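# Sort control boxes by broken knob stops into red field

## Task

Work out which control boxes have a knob with broken end stops, meaning it spins freely with no limit (a healthy knob stops before completing one revolution). Place every broken box so it stands entirely within the red field, keep every healthy box on the table and outside that field, and make sure all boxes end up upright. If you damage the end stop of a healthy knob, the task is failed.

## Robot and tools

ROBOT. Two arms, left_arm and right_arm, each with six joints and a two-finger gripper. The base of left_arm sits at (-0.001, +0.331, 0) m and the base of right_arm at (0, -0.247, +0.026) m; both are almost unrotated. A two-camera stand is fixed to the floor behind the arms.

FRAME. All hand positions, orientations and velocities are given in the scene frame. Its origin is at table-top height, halfway between the nominal bases. +z points up, +x points out over the table, and left_arm is on the +y side. Image left and right do not match arm names. The gripper fingers point along the gripper's +z axis and close along its y axis. end_effector_position is the point between the pads, about 1 cm short of the fingertips. The reported pose can be off by a few cm, more so at full reach.

ROW LAYOUT. One row always has 14 numbers in [-1, 1], covering both arms even if only one moves. The first 7 are for left_arm and the last 7 for right_arm. Each block of 7 is ordered shoulder, elbow, waist, wrist pitch, wrist yaw, wrist roll, opening. The six joint numbers are scaled offsets from the arm's Joint targets at the moment the action or move begins, not from the previous row. A value of 1.0 means 2.224 rad for shoulder, elbow and waist, and 8.485 rad for wrist pitch, wrist yaw and wrist roll. Sending 0 keeps a joint at its current target. Opening is absolute: +1 is fully open and -1 is closed. To leave a gripper unchanged, send its current command again, because 0 means half-closed.

JOINT RANGES (rad): waist -2.618 to 3.054, shoulder 0.000 to 3.142, elbow 0.000 to 3.142, wrist pitch -1.571 to 1.571, wrist yaw -1.571 to 1.571, wrist roll -2.094 to 2.094. The real ends can differ by up to 0.059 rad. An action that pushes a joint more than 0.059 rad beyond its range is refused for both arms. If the first action fails this check, the whole call is rejected. Joints stopped at a real end produce a "joint sent to its limit" line.

execute_actions(actions, cameras). actions is a list of actions. Each action is a table of up to 15 rows, and each row is one control step of 1/30 s. A short table repeats its last row until 15 steps have passed. Repeating the same offset in a later action moves the joint further. cameras is a list of camera names, ["all"] or []. An empty actions list returns the state plus images. Joint speed is limited, and each target is kept within 0.339 rad (big joints) or 2.2 rad (wrist joints) of the measured angle. Large steps may need several actions.

move(target, speed, blend, opening_speed, grip_force, blocking, cameras). target is either one 14-number row or a list of up to 15 rows. Every row's offsets are measured from the Joint targets at the start of the move. All joints travel together, so the hand follows a curved path. Nothing is avoided along the way, including the other arm. speed is in rad/s for the joint with the farthest to go: 0.01 to 12.57, default 0.5. It can be one value or one per target. blend (rad) rounds corners between listed targets; 0 means stop at each one. opening_speed is the rate of opening change per second on the -1..+1 scale, at least 0.2; use it for gentle closing. grip_force is the pad force limit in N, from 10 to 50. It is one value or one per arm, and it stays set until changed. Lower values close more slowly. blocking=false returns after about 0.5 s while the move continues. The result adds a "move:" line with one of these outcomes: done, off_target (at rest but more than 0.035 rad from target), moving, held, or fault. limits=held means some steps were withheld. Faster moves and targets set deeper into a contact press harder.

wait(seconds 0 to 10, cameras) lets the scene run, or lets a move finish. stop(cameras) brakes the running move. zoom_image(camera, region=[x0,y0,x1,y1] in pixels from the top-left, at most 504 by 504) enlarges part of a camera's newest image. finished_scene(scene: this scene's number, an integer from 1 to 2) ends the scene for good. Call nothing after it in the same reply.

CAMERAS: cam_head_left, cam_head_right, cam_high, cam_low, cam_left_wrist, cam_right_wrist, each 672x504. Calibration (K, distortion, T_world_to_cam) is supplied. Fixed cameras may have shifted a few mm or degrees. Wrist camera poses come from joint readings and can lag while moving.

RESULTS. Joint positions and Joint velocities list each arm's joints in row order, followed by the pad gap in m (0.094 when fully open). Joint targets is the base that the next offsets count from. Tool commands shows the current gripper commands. grip_measured is the opening on the command scale; it reads slightly wide when empty and slightly narrow on a firmly gripped part. grip_effort_nm is the gripper motor effort, negative when closing. It is not pad force. Joint torques include the arm's own weight and can have offsets. Steps readings show joint angles at some steps. "joint command not followed" means the clearance check changed a target. MOTOR HOT appears at 75 °C. At 90 °C an OVER-TEMPERATURE FAULT folds the arm and it stays idle. Holding loads, long stretches or pushing against something unreachable cause heating.

AVOID. Dropping or releasing moving boxes, hitting the table or fixtures, hard pushes, and arm-to-arm contact, including gripping the other arm's fingers. Avoid straining a camera cable and letting anything leave the table. When testing a knob, turn it gently with wrist roll in small increments. If it resists at an end, stop and back off instead of forcing it, since breaking a good stop fails the task. A knob that keeps turning past a full revolution has broken stops. To end a push, command the targets back past the measured positions.

Each tool is called after "Call:" as a command line: name --argument value for each argument, lists and objects as JSON in quotes; but a table of rows of numbers goes row by row, as --pt "numbers of a row", without its own name.

## Session

Call:
execute_actions --actions '[]'

Scene clock: 0.00 s.
left_arm: end_effector_position=(+0.3863, +0.3496, +0.0915) grip_measured=+1.000 grip_effort_nm=n/a end_effector_quat_wxyz=(+0.559, -0.060, +0.825, +0.056) | right_arm: end_effector_position=(+0.3912, -0.2452, +0.0984) grip_measured=+1.000 grip_effort_nm=n/a end_effector_quat_wxyz=(+0.552, +0.028, +0.832, -0.052)
Joint names: [shoulder, elbow, waist, wrist pitch, wrist yaw, wrist roll]
Joint positions: left_arm=[1.484 0.371 -0.039 0.728 -0.198 -0.052 0.094] | right_arm=[1.587 0.369 0.057 0.814 0.206 0.026 0.094]
Joint velocities: within noise
Joint torques (N m): no reading
Heat: left arm: 30 °C; right arm: 30 °C.
Joint targets: left_arm=[1.480 0.376 -0.039 0.722 -0.198 -0.052] | right_arm=[1.582 0.374 0.057 0.812 0.205 0.027]
Tool commands: left_gripper/opening=+1.0 right_gripper/opening=+1.0

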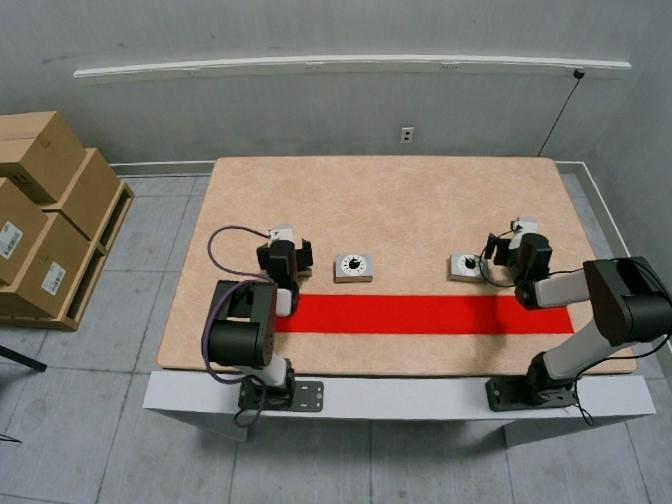

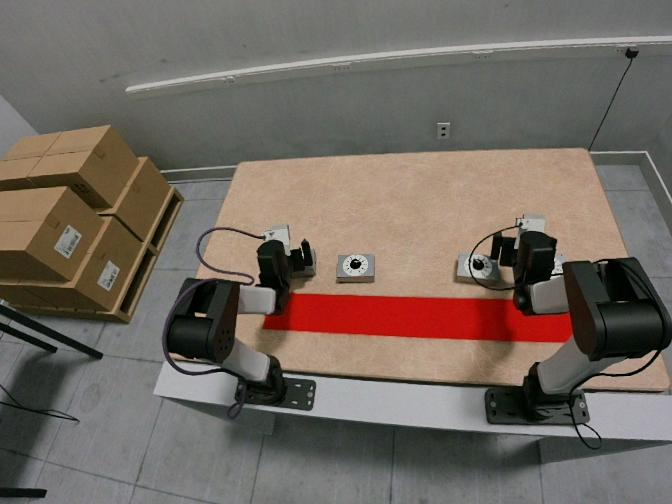

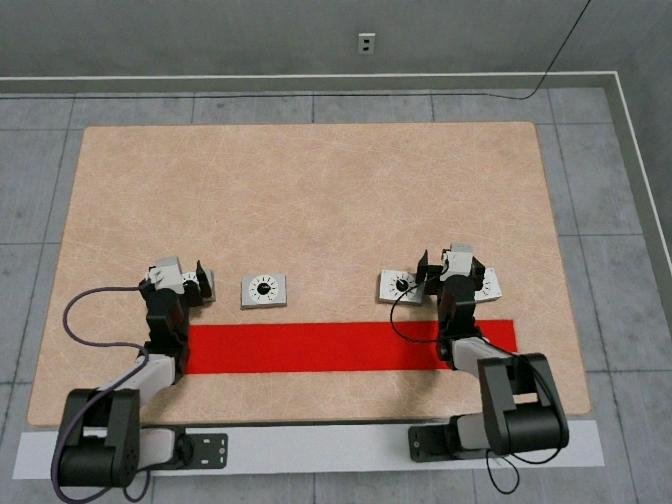

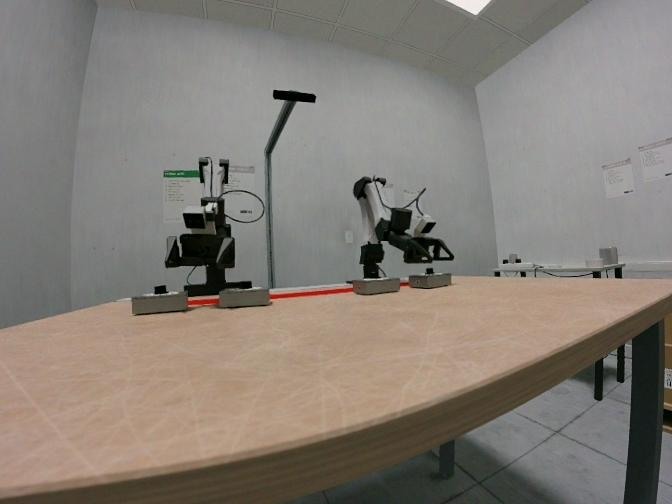

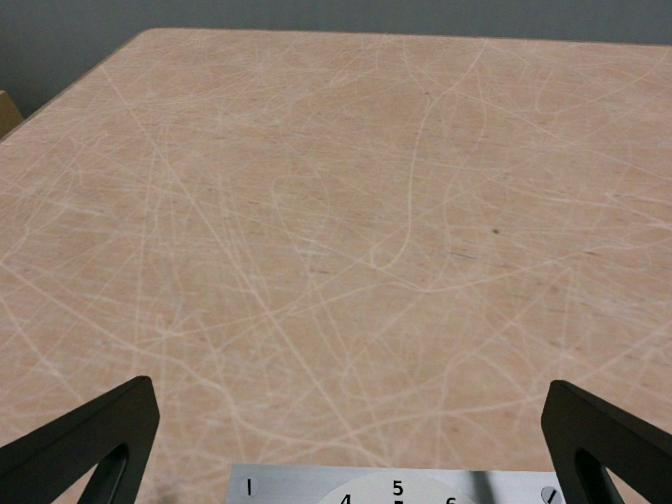

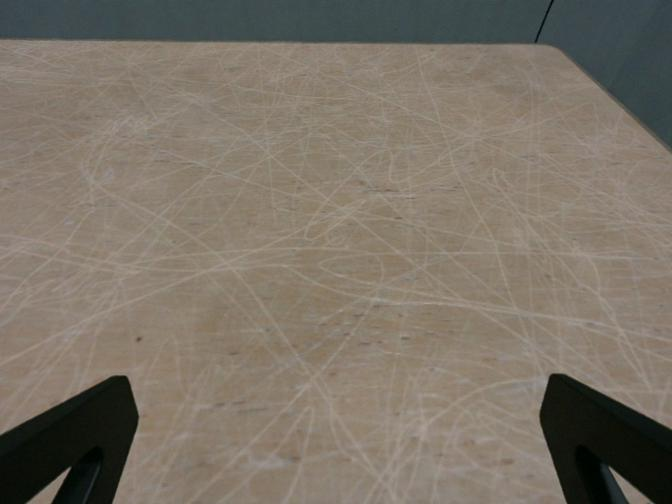

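Call:
zoom_image --camera "cam_high" --region '[170, 240, 310, 345]'

Call:
zoom_image --camera "cam_high" --region '[370, 240, 510, 345]'

Scaled by 3.600 from the camera's 672x504 image, which has a finer 960x720 frame.

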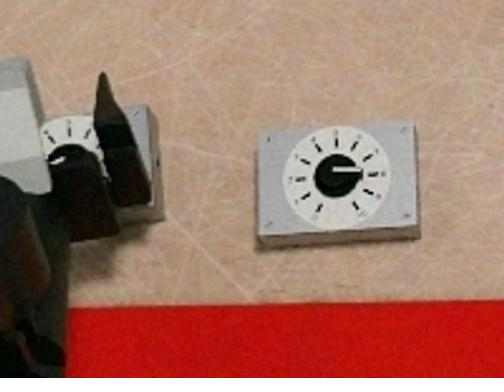

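Scaled by 3.600 from the camera's 672x504 image, which has a finer 960x720 frame.

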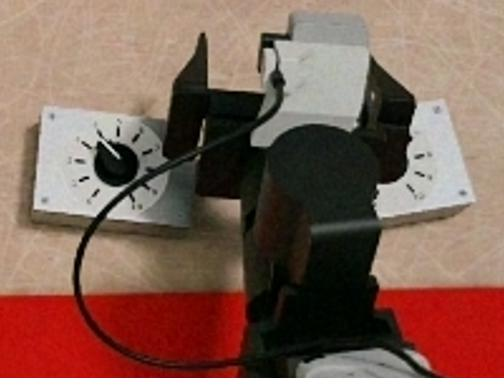

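Call:
move --pt "0.1439 0.5054 0.0076 -0.0851 0.0233 0.0061 1 0.098 0.5063 0.0805 -0.0957 -0.0242 -0.0032 1" --pt "0.1965 0.650 0.0076 -0.259 0.0233 0.0061 1 0.1352 0.5836 0.0805 -0.256 -0.0242 -0.0357 1" --blend 0.2 --speed 1.0 --cameras '["all"]'

Scene clock: 104.23 s.
left_arm: end_effector_position=(+0.3559, +0.3215, +0.1502) grip_measured=+1.000 grip_effort_nm=-0.04 end_effector_quat_wxyz=(+0.003, +0.007, +1.000, +0.003) | right_arm: end_effector_position=(+0.3375, -0.1563, +0.1471) grip_measured=+1.000 grip_effort_nm=0.00 end_effector_quat_wxyz=(-0.001, -0.266, +0.964, -0.007)
Joint names: [shoulder, elbow, waist, wrist pitch, wrist yaw, wrist roll]
Joint positions: left_arm=[1.901 1.8 -0.028 -1.464 -0.006 -0.016 0.094] | right_arm=[1.871 1.644 0.231 -1.346 0.015 -0.269 0.094]
Joint torques (N m): left_arm=[-8.75 7.75 0.36 0.17 0.02 0.11] | right_arm=[-7.75 9.35 0.25 0.33 -0.07 -0.09]
Heat: left arm: 37 °C; right arm: 35 °C.
Joint targets: left_arm=[1.917 1.822 -0.022 -1.475 -0.001 0.000] | right_arm=[1.883 1.672 0.236 -1.360 0.000 -0.276]
move: done
camera_calibration:
cam_left_wrist: T_world_to_cam=[[-0.00581075, -0.999664, -0.0252627, 0.329845], [-0.914903, -0.0048825, 0.403644, 0.30479], [-0.403632, 0.0254584, -0.914567, 0.365188], [0, 0, 0, 1]] pos_world=[0.428172, 0.321925, 0.219295]
cam_right_wrist: T_world_to_cam=[[0.505459, -0.862517, 0.0239821, -0.308496], [-0.779828, -0.444752, 0.440527, 0.164243], [-0.369296, -0.24137, -0.897419, 0.306837], [0, 0, 0, 1]] pos_world=[0.397327, -0.118975, 0.210406]

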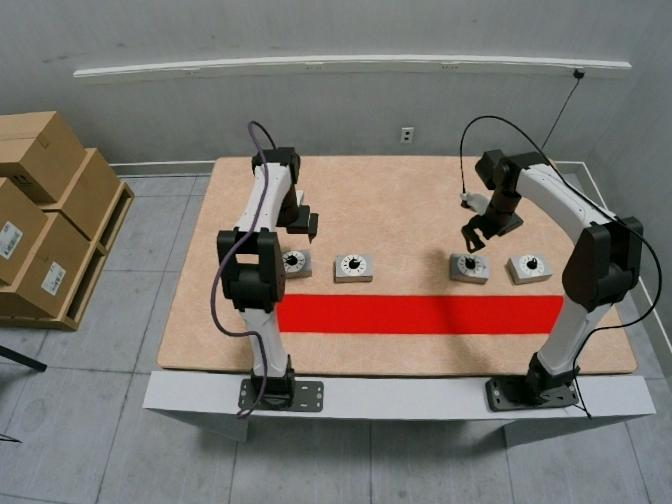

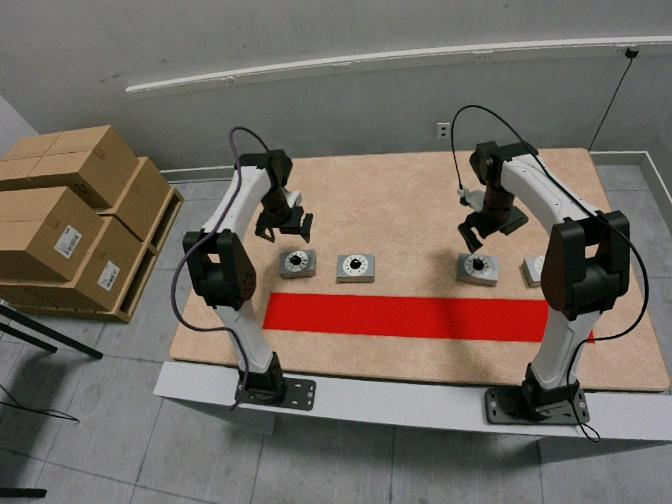

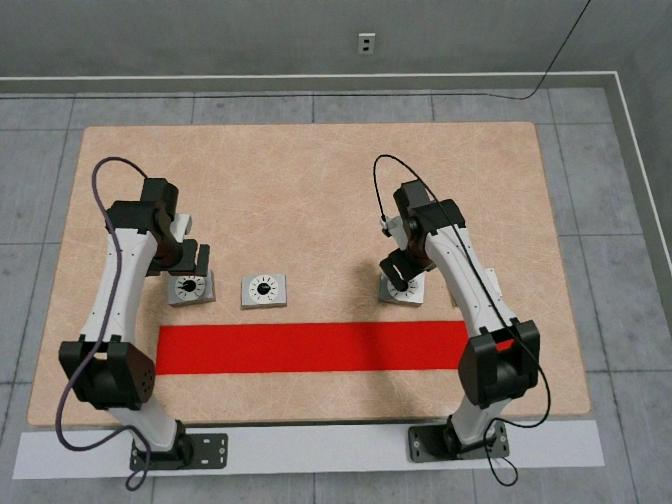

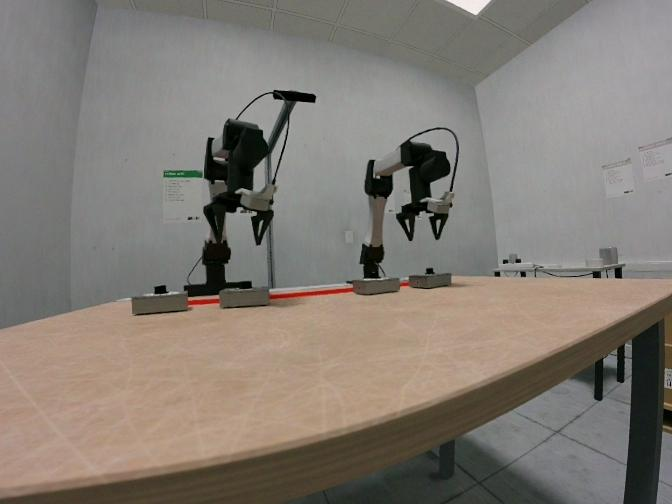

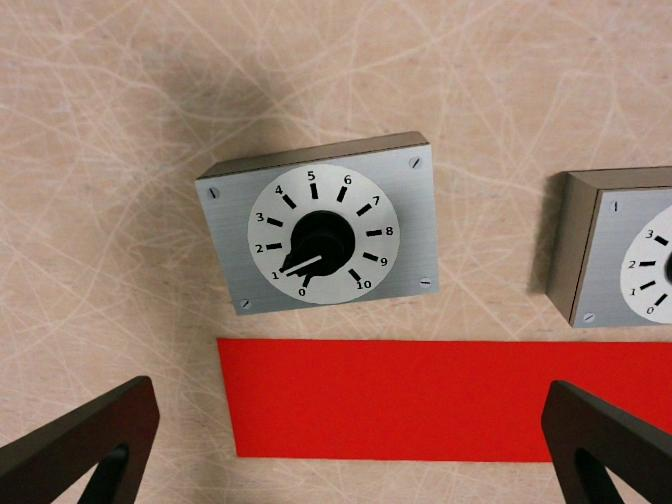

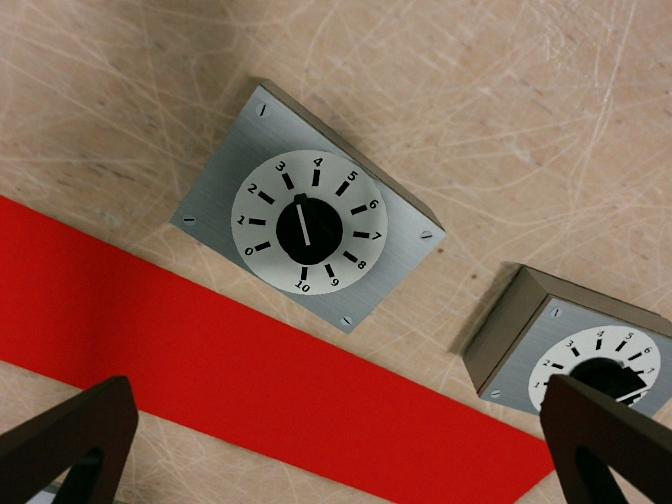

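Call:
zoom_image --camera "cam_low" --region '[120, 250, 290, 330]'

Call:
zoom_image --camera "cam_right_wrist" --region '[160, 70, 672, 440]'

Call:
zoom_image --camera "cam_low" --region '[330, 240, 470, 310]'

Scaled by 2.965 from the camera's 672x504 image, which has a finer 960x720 frame.

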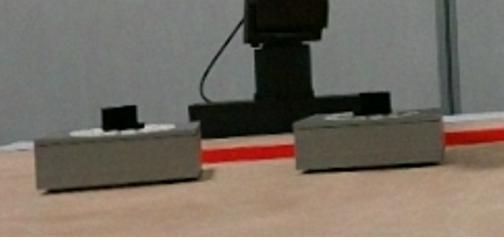

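Region (160, 70, 672, 440) is 512x370 pixels. A region can be at most 504 by 504 pixels.

Scaled by 3.600 from the camera's 672x504 image, which has a finer 960x720 frame.

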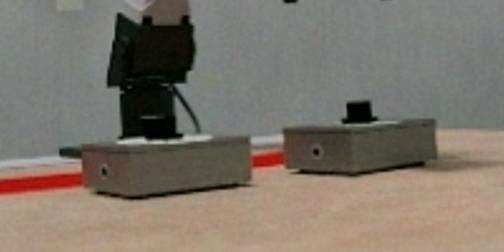

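Call:
move --target '[0.0046,-0.128,0.0133,0.0341,0,0,0,0.0094,-0.1187,0.0081,0.0337,0,0.0915,0]' --speed 0.6 --cameras '["cam_low","cam_left_wrist","cam_right_wrist","cam_high"]'

Scene clock: 195.83 s.
left_arm: end_effector_position=(+0.3599, +0.3322, +0.0821) grip_measured=+0.002 grip_effort_nm=-0.14 end_effector_quat_wxyz=(+0.003, -0.008, +1.000, +0.003) | right_arm: end_effector_position=(+0.3376, -0.1502, +0.0837) grip_measured=+0.003 grip_effort_nm=-0.16 end_effector_quat_wxyz=(+0.007, +0.103, +0.995, -0.005)
Joint names: [shoulder, elbow, waist, wrist pitch, wrist yaw, wrist roll]
Joint positions: left_arm=[1.914 1.546 0.002 -1.196 -0.006 -0.016 0.047] | right_arm=[1.895 1.421 0.247 -1.089 0.015 0.492 0.047]
Joint torques (N m): left_arm=[-9.11 5.31 0.32 0.39 0.02 0.11] | right_arm=[-7.99 5.52 0.5 0.61 -0.04 0.07]
Heat: left arm: 37 °C; right arm: 38 °C.
Joint targets: left_arm=[1.928 1.537 0.008 -1.186 -0.001 0.000] | right_arm=[1.904 1.408 0.254 -1.074 0.000 0.500]
move: done
camera_calibration:
cam_left_wrist: T_world_to_cam=[[0.0242932, -0.999387, -0.0252062, 0.327969], [-0.914782, -0.0323921, 0.402647, 0.345178], [-0.403216, 0.0132766, -0.915008, 0.308209], [0, 0, 0, 1]] pos_world=[0.432071, 0.334857, 0.151296]
cam_right_wrist: T_world_to_cam=[[-0.213329, -0.976795, 0.0190482, -0.0757946], [-0.884063, 0.201302, 0.421793, 0.328809], [-0.41584, 0.0731409, -0.906492, 0.315222], [0, 0, 0, 1]] pos_world=[0.4056, -0.163281, 0.1485]
Images, in order (width x height): cam_high 672x504, cam_low 672x504, cam_left_wrist 672x504, cam_right_wrist 672x504.

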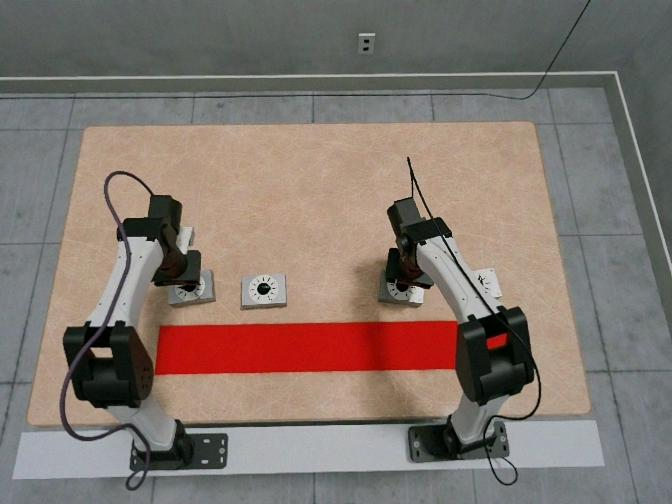

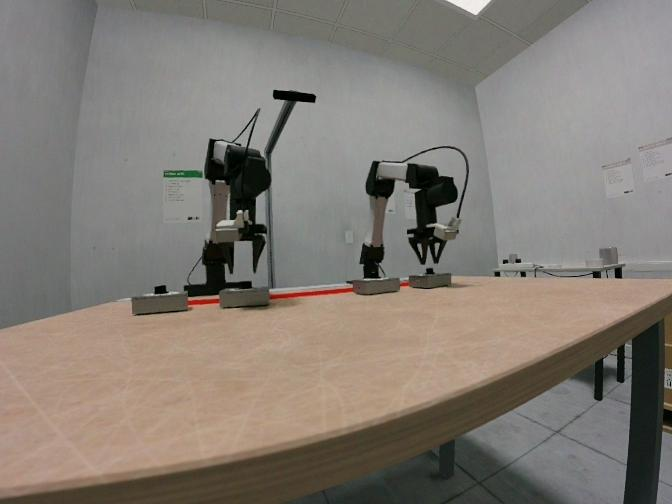

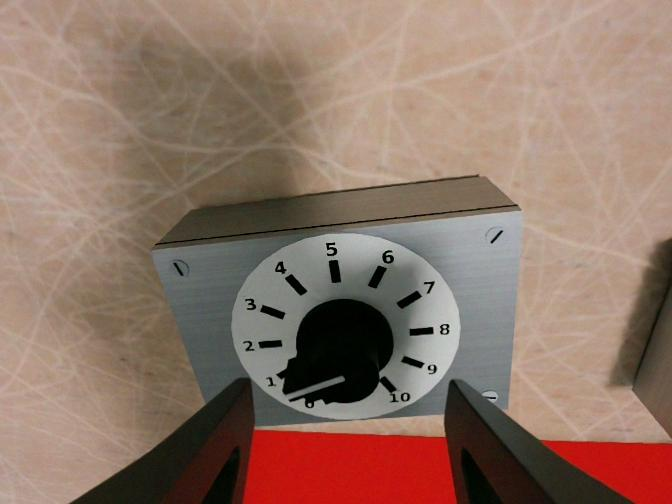

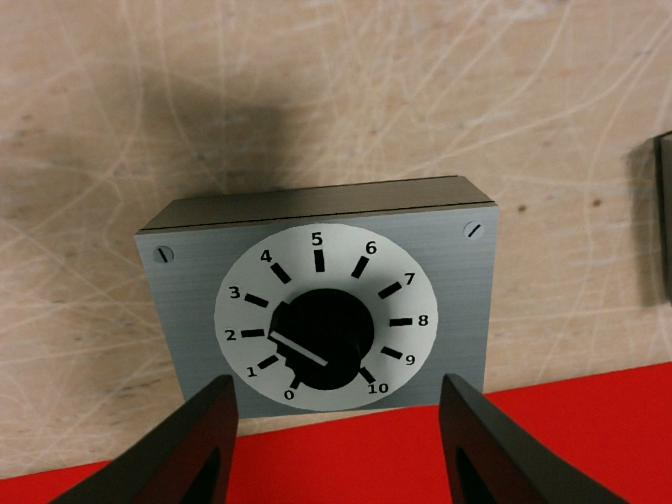

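Call:
move --pt "0 0 0 0 0 0.1414 0 0 0 0.0018 0 0 -0.0108 0" --pt "0.0099 -0.0207 0 0.0072 0 0.1414 0 0.0117 -0.0369 0.0018 0.0118 0 -0.0108 0" --speed '[1.2, 0.15]' --cameras '["cam_low","cam_left_wrist","cam_right_wrist"]'

Call:
zoom_image --camera "cam_low" --region '[330, 220, 470, 310]'

Call:
zoom_image --camera "cam_low" --region '[120, 240, 290, 330]'

Scene clock: 291.60 s.
left_arm: end_effector_position=(+0.3611, +0.3322, +0.0637) grip_measured=+0.002 grip_effort_nm=-0.13 end_effector_quat_wxyz=(-0.001, +0.556, +0.831, +0.003) | right_arm: end_effector_position=(+0.3340, -0.1498, +0.0553) grip_measured=+0.003 grip_effort_nm=-0.16 end_effector_quat_wxyz=(+0.002, +0.062, +0.998, -0.007)
Joint names: [shoulder, elbow, waist, wrist pitch, wrist yaw, wrist roll]
Joint positions: left_arm=[1.935 1.501 0.002 -1.135 -0.006 1.181 0.047] | right_arm=[1.92 1.339 0.251 -0.99 0.014 0.416 0.047]
Joint torques (N m): left_arm=[-9.06 5.16 0.32 0.33 0.07 0.13] | right_arm=[-7.94 5.31 0.51 0.61 -0.02 -0.09]
Heat: left arm: 37 °C; right arm: 42 °C.
Joint targets: left_arm=[1.950 1.491 0.008 -1.125 -0.001 1.200] | right_arm=[1.930 1.326 0.258 -0.974 0.000 0.409]
move: done
camera_calibration:
cam_left_wrist: T_world_to_cam=[[-0.921684, -0.387249, -0.0231826, 0.465578], [-0.361514, 0.83568, 0.413456, -0.135117], [-0.140737, 0.389456, -0.910229, 0.0717678], [0, 0, 0, 1]] pos_world=[0.39037, 0.265258, 0.131983]
cam_right_wrist: T_world_to_cam=[[-0.133866, -0.990728, 0.0231883, -0.104531], [-0.89355, 0.130787, 0.429491, 0.329618], [-0.428542, 0.0367742, -0.902773, 0.286501], [0, 0, 0, 1]] pos_world=[0.403315, -0.157208, 0.119501]
Images, in order (width x height): cam_low 672x504, cam_left_wrist 672x504, cam_right_wrist 672x504.

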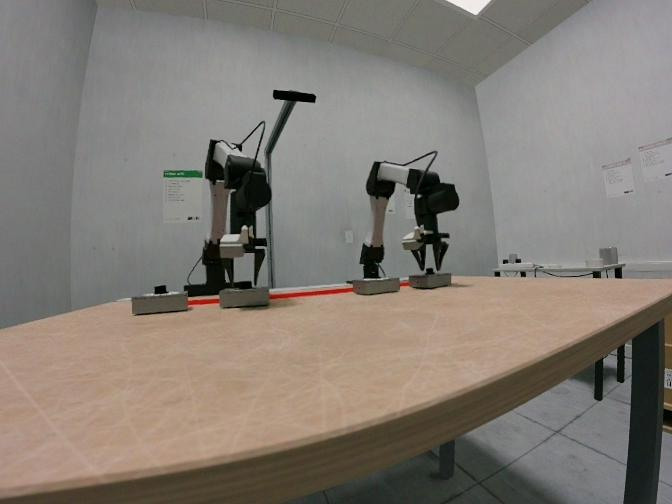

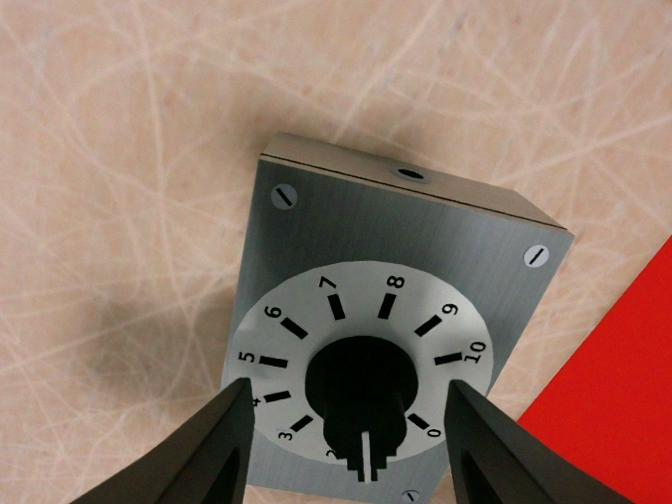

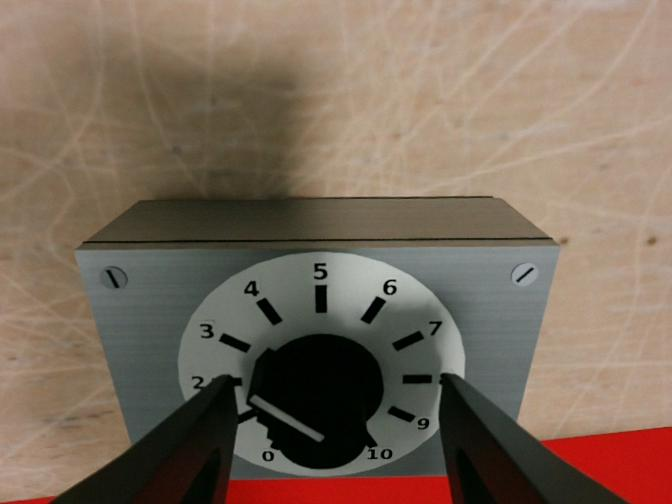

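Scaled by 3.600 from the camera's 672x504 image, which has a finer 960x720 frame.

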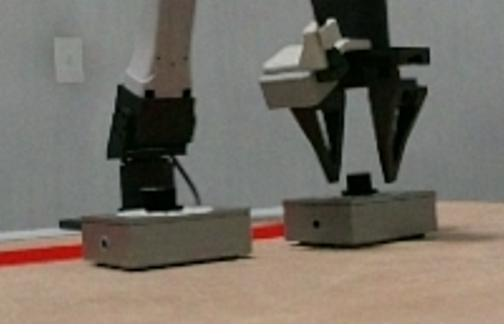

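Scaled by 2.965 from the camera's 672x504 image, which has a finer 960x720 frame.

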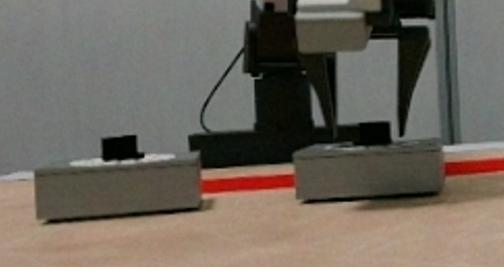

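Call:
move --pt "-0.001 -0.010 0 0.0021 0 0 0 0 -0.004 0.0039 0.001 0 0 0" --pt "-0.001 -0.010 0 0.0021 0 0 -0.75 0 -0.004 0.0039 0.001 0 0 -0.75" --speed 0.15 --grip_force 15 --cameras '["cam_left_wrist","cam_right_wrist"]'

Scene clock: 317.37 s.
left_arm: end_effector_position=(+0.3598, +0.3322, +0.0583) grip_measured=-0.506 grip_effort_nm=-0.42 end_effector_quat_wxyz=(-0.001, +0.556, +0.831, +0.003) | right_arm: end_effector_position=(+0.3329, -0.1464, +0.0534) grip_measured=-0.427 grip_effort_nm=-0.34 end_effector_quat_wxyz=(+0.003, +0.058, +0.998, -0.005)
Joint names: [shoulder, elbow, waist, wrist pitch, wrist yaw, wrist roll]
Joint positions: left_arm=[1.935 1.479 0.002 -1.114 -0.006 1.181 0.023] | right_arm=[1.92 1.331 0.26 -0.979 0.012 0.415 0.027]
Joint torques (N m): left_arm=[-9.24 5.11 0.32 0.31 0.07 0.14] | right_arm=[-8.09 5.2 0.46 0.6 -0.01 -0.09]
Heat: left arm: 40 °C; right arm: 40 °C.
Joint targets: left_arm=[1.948 1.469 0.008 -1.107 -0.001 1.200] | right_arm=[1.930 1.317 0.267 -0.966 0.000 0.408]
grip_force (N): 15, 15
move: done
camera_calibration:
cam_left_wrist: T_world_to_cam=[[-0.921703, -0.387251, -0.0223413, 0.464159], [-0.361194, 0.835832, 0.413429, -0.133515], [-0.141427, 0.389128, -0.910262, 0.0670294], [0, 0, 0, 1]] pos_world=[0.389072, 0.26526, 0.126583]
cam_right_wrist: T_world_to_cam=[[-0.12445, -0.992023, 0.0200671, -0.104398], [-0.895594, 0.121012, 0.428097, 0.328375], [-0.42711, 0.0353046, -0.90351, 0.283544], [0, 0, 0, 1]] pos_world=[0.402203, -0.153313, 0.117703]
Images, in order (width x height): cam_left_wrist 672x504, cam_right_wrist 672x504.

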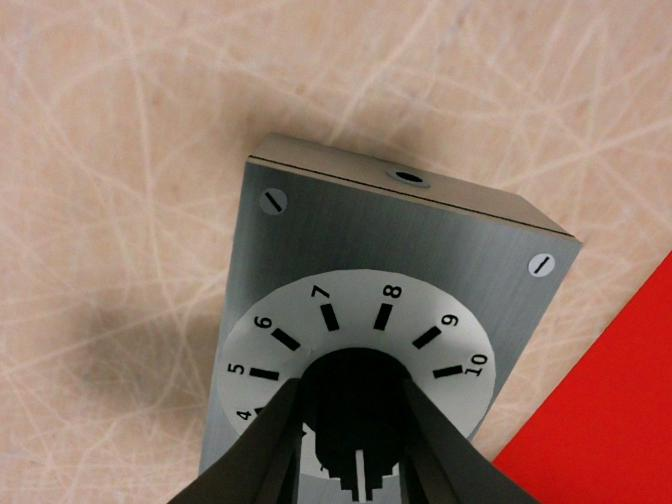

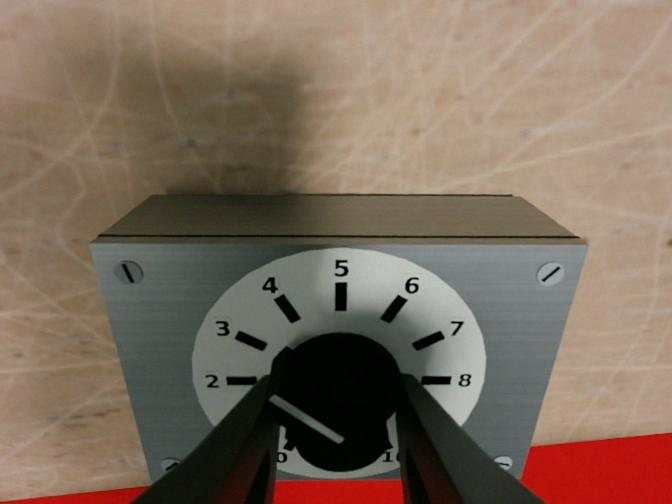

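Call:
move --target '[0,0,0,0,0,-0.0825,-0.75,0,0,0,0,0,-0.0825,-0.75]' --speed 0.5 --cameras '["cam_left_wrist","cam_right_wrist"]'

Scene clock: 324.30 s.
left_arm: end_effector_position=(+0.3586, +0.3322, +0.0583) grip_measured=-0.585 grip_effort_nm=-0.42 end_effector_quat_wxyz=(-0.003, +0.253, +0.967, +0.002) | right_arm: end_effector_position=(+0.3328, -0.1453, +0.0534) grip_measured=-0.520 grip_effort_nm=-0.38 end_effector_quat_wxyz=(+0.002, -0.288, +0.958, -0.003)
Joint names: [shoulder, elbow, waist, wrist pitch, wrist yaw, wrist roll]
Joint positions: left_arm=[1.935 1.479 0.002 -1.119 -0.006 0.513 0.019] | right_arm=[1.92 1.331 0.261 -0.978 0.007 -0.283 0.023]
Joint torques (N m): left_arm=[-9.24 5.12 0.34 0.38 0.04 -0.15] | right_arm=[-7.99 5.24 0.32 0.61 -0.01 -0.1]
Heat: left arm: 40 °C; right arm: 40 °C.
Joint targets: left_arm=[1.948 1.469 0.008 -1.107 -0.001 0.500] | right_arm=[1.930 1.317 0.266 -0.966 0.000 -0.291]
grip_force (N): 15, 15
move: done
camera_calibration:
cam_left_wrist: T_world_to_cam=[[-0.483416, -0.875107, -0.0222998, 0.46799], [-0.80086, 0.431828, 0.414907, 0.157795], [-0.353458, 0.218431, -0.909591, 0.199557], [0, 0, 0, 1]] pos_world=[0.423141, 0.297812, 0.126482]
cam_right_wrist: T_world_to_cam=[[0.54297, -0.839563, 0.0178129, -0.303156], [-0.760868, -0.482878, 0.433484, 0.195272], [-0.355336, -0.248922, -0.900985, 0.218157], [0, 0, 0, 1]] pos_world=[0.390699, -0.105922, 0.117309]
Images, in order (width x height): cam_left_wrist 672x504, cam_right_wrist 672x504.

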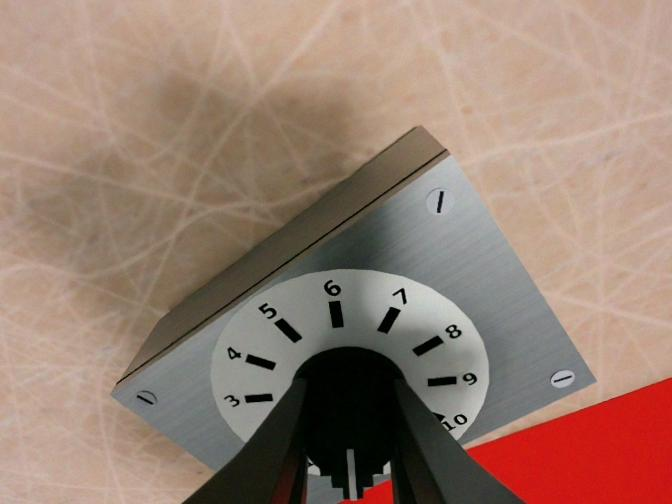

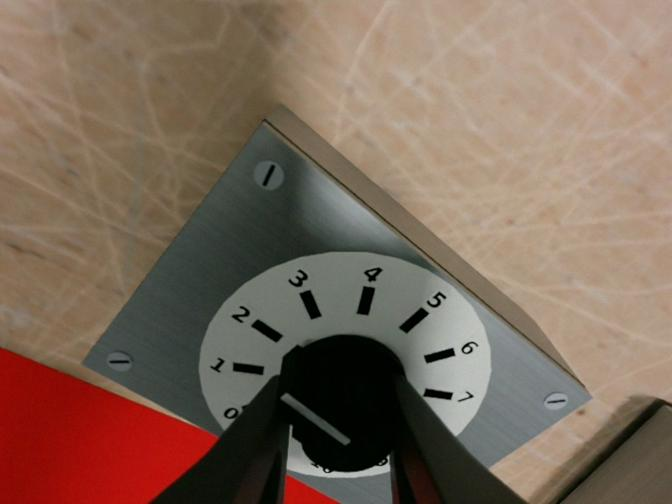

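Call:
move --target '[0,0,0,0,0,-0.0707,-0.75,0,0,0,0,0,-0.0707,-0.75]' --speed 0.5 --cameras '["cam_left_wrist","cam_right_wrist"]'

Scene clock: 336.33 s.
left_arm: end_effector_position=(+0.3586, +0.3316, +0.0583) grip_measured=-0.585 grip_effort_nm=-0.42 end_effector_quat_wxyz=(-0.002, -0.044, +0.999, +0.000) | right_arm: end_effector_position=(+0.3322, -0.1455, +0.0534) grip_measured=-0.522 grip_effort_nm=-0.38 end_effector_quat_wxyz=(-0.001, -0.558, +0.830, -0.004)
Joint names: [shoulder, elbow, waist, wrist pitch, wrist yaw, wrist roll]
Joint positions: left_arm=[1.935 1.479 0.004 -1.119 0.001 -0.085 0.019] | right_arm=[1.92 1.331 0.261 -0.981 0.007 -0.883 0.022]
Joint torques (N m): left_arm=[-9.25 5.14 0.2 0.4 -0.04 -0.19] | right_arm=[-7.95 5.18 0.31 0.63 -0.05 -0.14]
Heat: left arm: 41 °C; right arm: 40 °C.
Joint targets: left_arm=[1.948 1.469 0.008 -1.107 -0.001 -0.100] | right_arm=[1.930 1.317 0.266 -0.966 0.000 -0.891]
grip_force (N): 15, 15
move: done
camera_calibration:
cam_left_wrist: T_world_to_cam=[[0.094526, -0.995342, -0.0189373, 0.29992], [-0.905896, -0.0938884, 0.412962, 0.370126], [-0.412816, -0.0218804, -0.910551, 0.300754], [0, 0, 0, 1]] pos_world=[0.431102, 0.339854, 0.126684]
cam_right_wrist: T_world_to_cam=[[0.922167, -0.386486, 0.0153803, -0.362893], [-0.35345, -0.825859, 0.439351, 0.0091294], [-0.157101, -0.410592, -0.898184, 0.128419], [0, 0, 0, 1]] pos_world=[0.35805, -0.0799856, 0.116915]
Images, in order (width x height): cam_left_wrist 672x504, cam_right_wrist 672x504.

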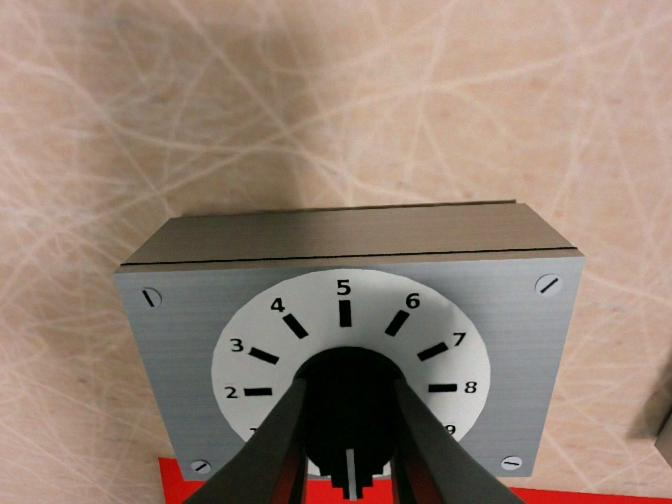

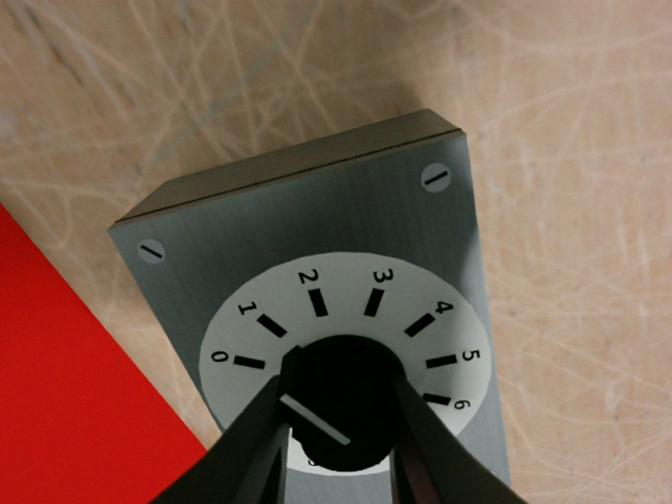

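Call:
move --target '[0,0,0,0,0,-0.0825,-0.75,0,0,0,0,0,-0.0707,-0.75]' --speed 0.5 --cameras '["cam_left_wrist","cam_right_wrist"]'

Scene clock: 345.27 s.
left_arm: end_effector_position=(+0.3586, +0.3324, +0.0583) grip_measured=-0.585 grip_effort_nm=-0.42 end_effector_quat_wxyz=(-0.002, -0.384, +0.923, +0.000) | right_arm: end_effector_position=(+0.3322, -0.1461, +0.0534) grip_measured=-0.551 grip_effort_nm=-0.38 end_effector_quat_wxyz=(+0.003, +0.778, -0.628, +0.005)
Joint names: [shoulder, elbow, waist, wrist pitch, wrist yaw, wrist roll]
Joint positions: left_arm=[1.935 1.479 0.006 -1.119 0.002 -0.784 0.019] | right_arm=[1.92 1.331 0.261 -0.981 0.011 -1.482 0.021]
Joint torques (N m): left_arm=[-9.24 5.11 0.01 0.38 -0.09 -0.23] | right_arm=[-7.97 5.18 0.35 0.58 -0.08 -0.14]
Heat: left arm: 41 °C; right arm: 40 °C.
Joint targets: left_arm=[1.948 1.469 0.008 -1.107 -0.001 -0.800] | right_arm=[1.930 1.317 0.266 -0.966 0.000 -1.491]
grip_force (N): 15, 15
move: done
camera_calibration:
cam_left_wrist: T_world_to_cam=[[0.714278, -0.699549, -0.0209568, -0.0197803], [-0.630968, -0.65663, 0.413179, 0.458635], [-0.302799, -0.281901, -0.910409, 0.347752], [0, 0, 0, 1]] pos_world=[0.408812, 0.385348, 0.126684]
cam_right_wrist: T_world_to_cam=[[0.979426, 0.201473, 0.0115506, -0.296111], [0.175486, -0.878565, 0.444217, -0.175019], [0.0996455, -0.43305, -0.895845, 0.0394649], [0, 0, 0, 1]] pos_world=[0.3168, -0.0770172, 0.116521]
Images, in order (width x height): cam_left_wrist 672x504, cam_right_wrist 672x504.

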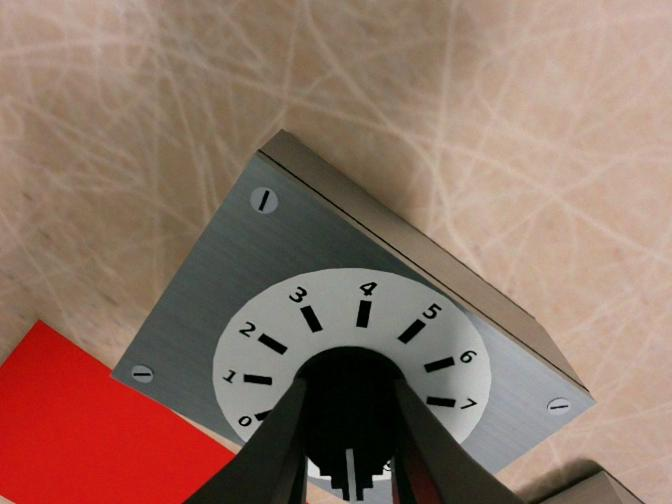

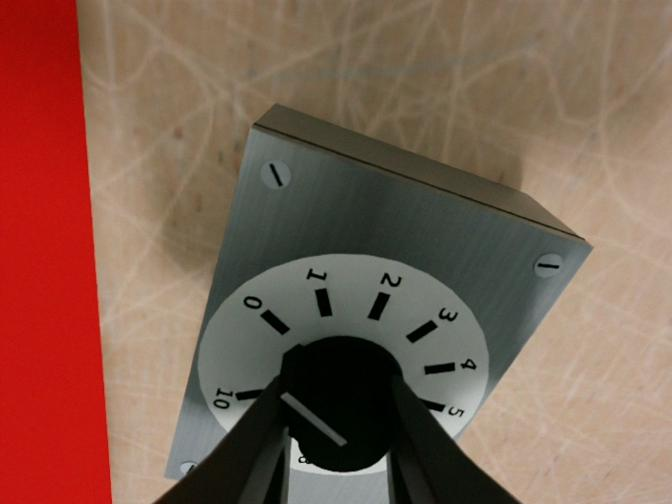

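Call:
move --target '[0,0,0,0,0,0,-0.75,0,0,0,0,0,-0.066,-0.75]' --speed 0.5 --cameras '["cam_right_wrist"]'

Scene clock: 352.03 s.
left_arm: end_effector_position=(+0.3586, +0.3324, +0.0583) grip_measured=-0.585 grip_effort_nm=-0.42 end_effector_quat_wxyz=(-0.002, -0.384, +0.923, +0.000) | right_arm: end_effector_position=(+0.3339, -0.1463, +0.0534) grip_measured=-0.601 grip_effort_nm=-0.38 end_effector_quat_wxyz=(+0.003, +0.918, -0.396, +0.007)
Joint names: [shoulder, elbow, waist, wrist pitch, wrist yaw, wrist roll]
Joint positions: left_arm=[1.935 1.479 0.006 -1.119 0.002 -0.784 0.019] | right_arm=[1.92 1.331 0.261 -0.975 0.015 -2.026 0.019]
Joint torques (N m): left_arm=[-9.25 5.12 0.01 0.38 -0.08 -0.22] | right_arm=[-7.9 5.16 0.36 0.51 -0.11 -0.32]
Heat: left arm: 41 °C; right arm: 40 °C.
Joint targets: left_arm=[1.948 1.469 0.008 -1.107 -0.001 -0.800] | right_arm=[1.930 1.317 0.266 -0.966 0.000 -2.051]
grip_force (N): 15, 15
move: done
camera_calibration:
cam_right_wrist: T_world_to_cam=[[0.733779, 0.67932, 0.00967909, -0.145652], [0.603856, -0.658662, 0.448912, -0.286601], [0.31133, -0.323557, -0.893524, -0.0156037], [0, 0, 0, 1]] pos_world=[0.2848, -0.0948774, 0.116126]
Images, in order (width x height): cam_right_wrist 672x504.

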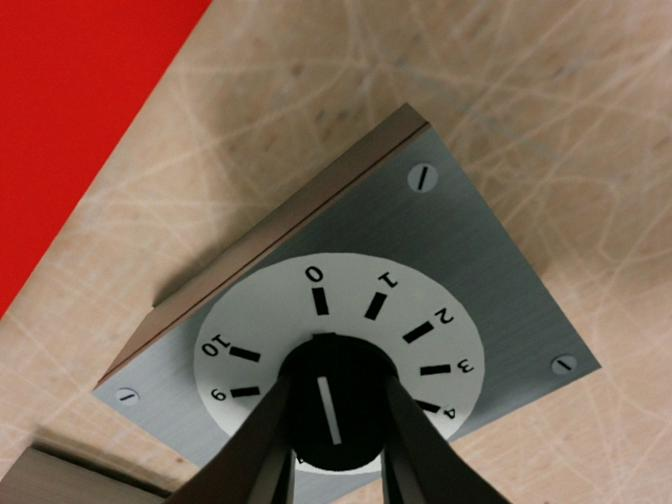

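Call:
move --pt "0 0 0 0 0 0 -0.75 0 0 0 0 0 0 0" --pt "-0.1191 -0.134 0 0.0070 0 0 -0.75 -0.0284 0.1054 0 -0.0329 0 0 0" --pt "-0.232 -0.2469 0 0.0067 0 0 -0.75 -0.0116 0.1216 -0.2589 -0.034 0 0.21 0" --speed '[0.5,0.2,0.6]' --blend '[0,0.02,0]' --cameras '["cam_high","cam_head_left","cam_low","cam_left_wrist","cam_right_wrist"]'

Scene clock: 414.57 s.
left_arm: end_effector_position=(+0.2321, +0.3320, +0.0560) grip_measured=-0.586 grip_effort_nm=-0.42 end_effector_quat_wxyz=(+0.002, -0.388, +0.922, -0.003) | right_arm: end_effector_position=(+0.3406, -0.3430, +0.1192) grip_measured=-0.003 grip_effort_nm=0.16 end_effector_quat_wxyz=(-0.003, -0.005, +1.000, -0.006)
Joint names: [shoulder, elbow, waist, wrist pitch, wrist yaw, wrist roll]
Joint positions: left_arm=[1.455 0.926 0.01 -1.036 0.005 -0.789 0.019] | right_arm=[1.892 1.56 -0.307 -1.241 0.013 -0.277 0.047]
Joint torques (N m): left_arm=[-7.6 5.31 -0.23 0.13 -0.11 -0.16] | right_arm=[-7.71 9.39 -0.31 0.33 -0.06 0.04]
Heat: left arm: 42 °C; right arm: 41 °C.
Joint targets: left_arm=[1.432 0.920 0.008 -1.050 -0.001 -0.800] | right_arm=[1.904 1.588 -0.309 -1.254 0.000 -0.269]
grip_force (N): 15, 15
move: done
camera_calibration:
cam_left_wrist: T_world_to_cam=[[0.72032, -0.693547, -0.0114891, 0.0663037], [-0.6298, -0.660874, 0.408164, 0.380957], [-0.290674, -0.286773, -0.912836, 0.306212], [0, 0, 0, 1]] pos_world=[0.281174, 0.385562, 0.12479]
cam_right_wrist: T_world_to_cam=[[0.000146255, -0.999742, 0.022728, -0.345192], [-0.898307, 0.0098546, 0.439258, 0.292333], [-0.439368, -0.0204809, -0.898074, 0.337579], [0, 0, 0, 1]] pos_world=[0.410976, -0.341069, 0.182607]
Images, in order (width x height): cam_head_left 672x504, cam_high 672x504, cam_low 672x504, cam_left_wrist 672x504, cam_right_wrist 672x504.

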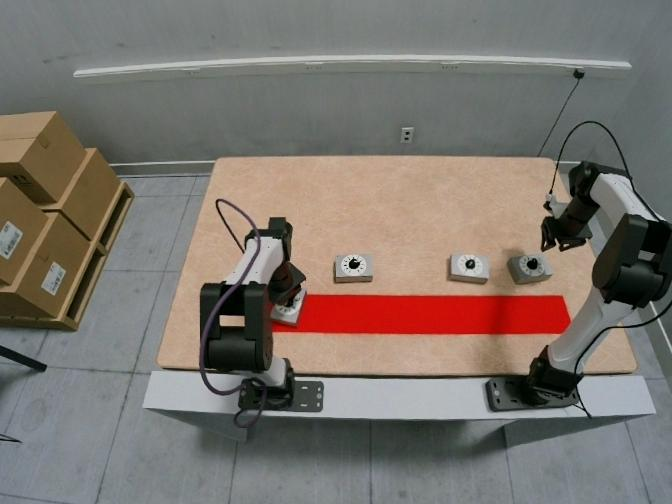

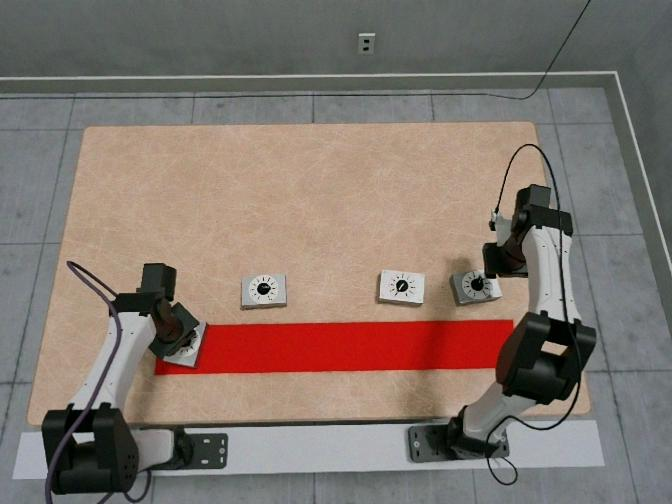

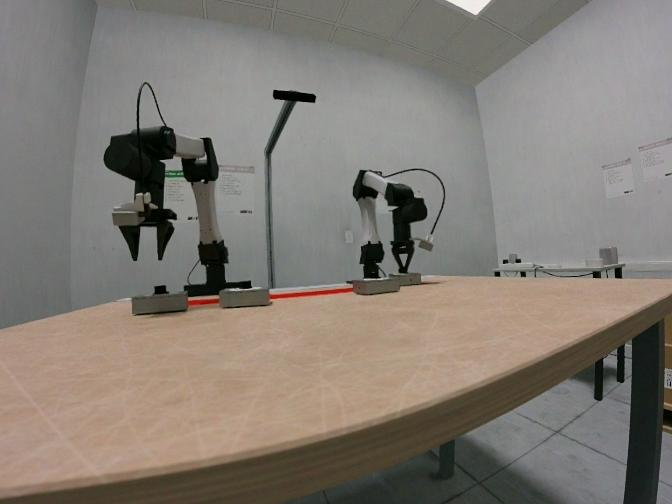

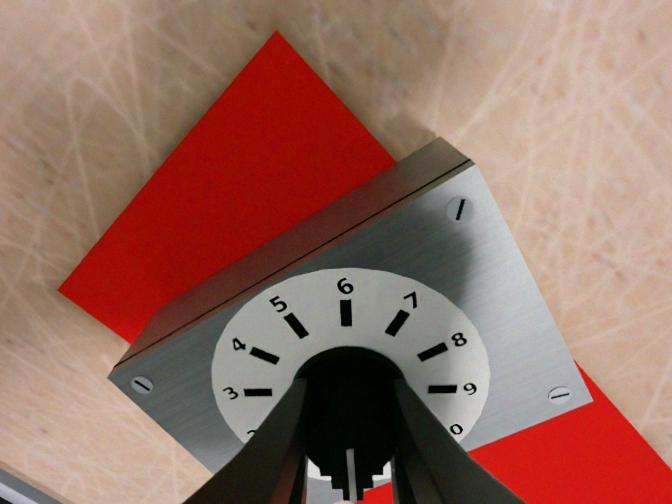

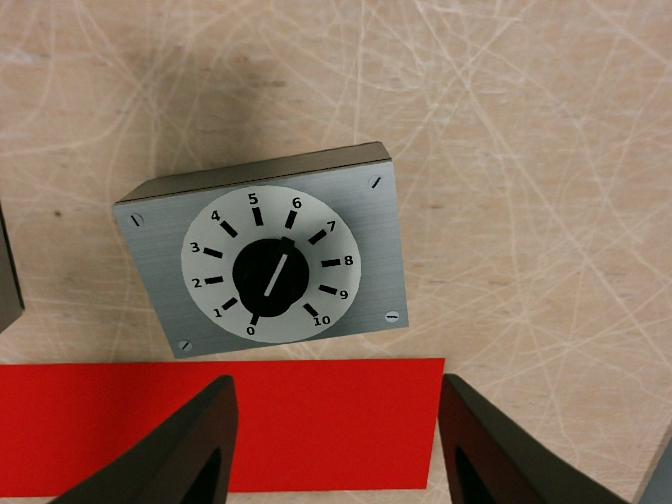

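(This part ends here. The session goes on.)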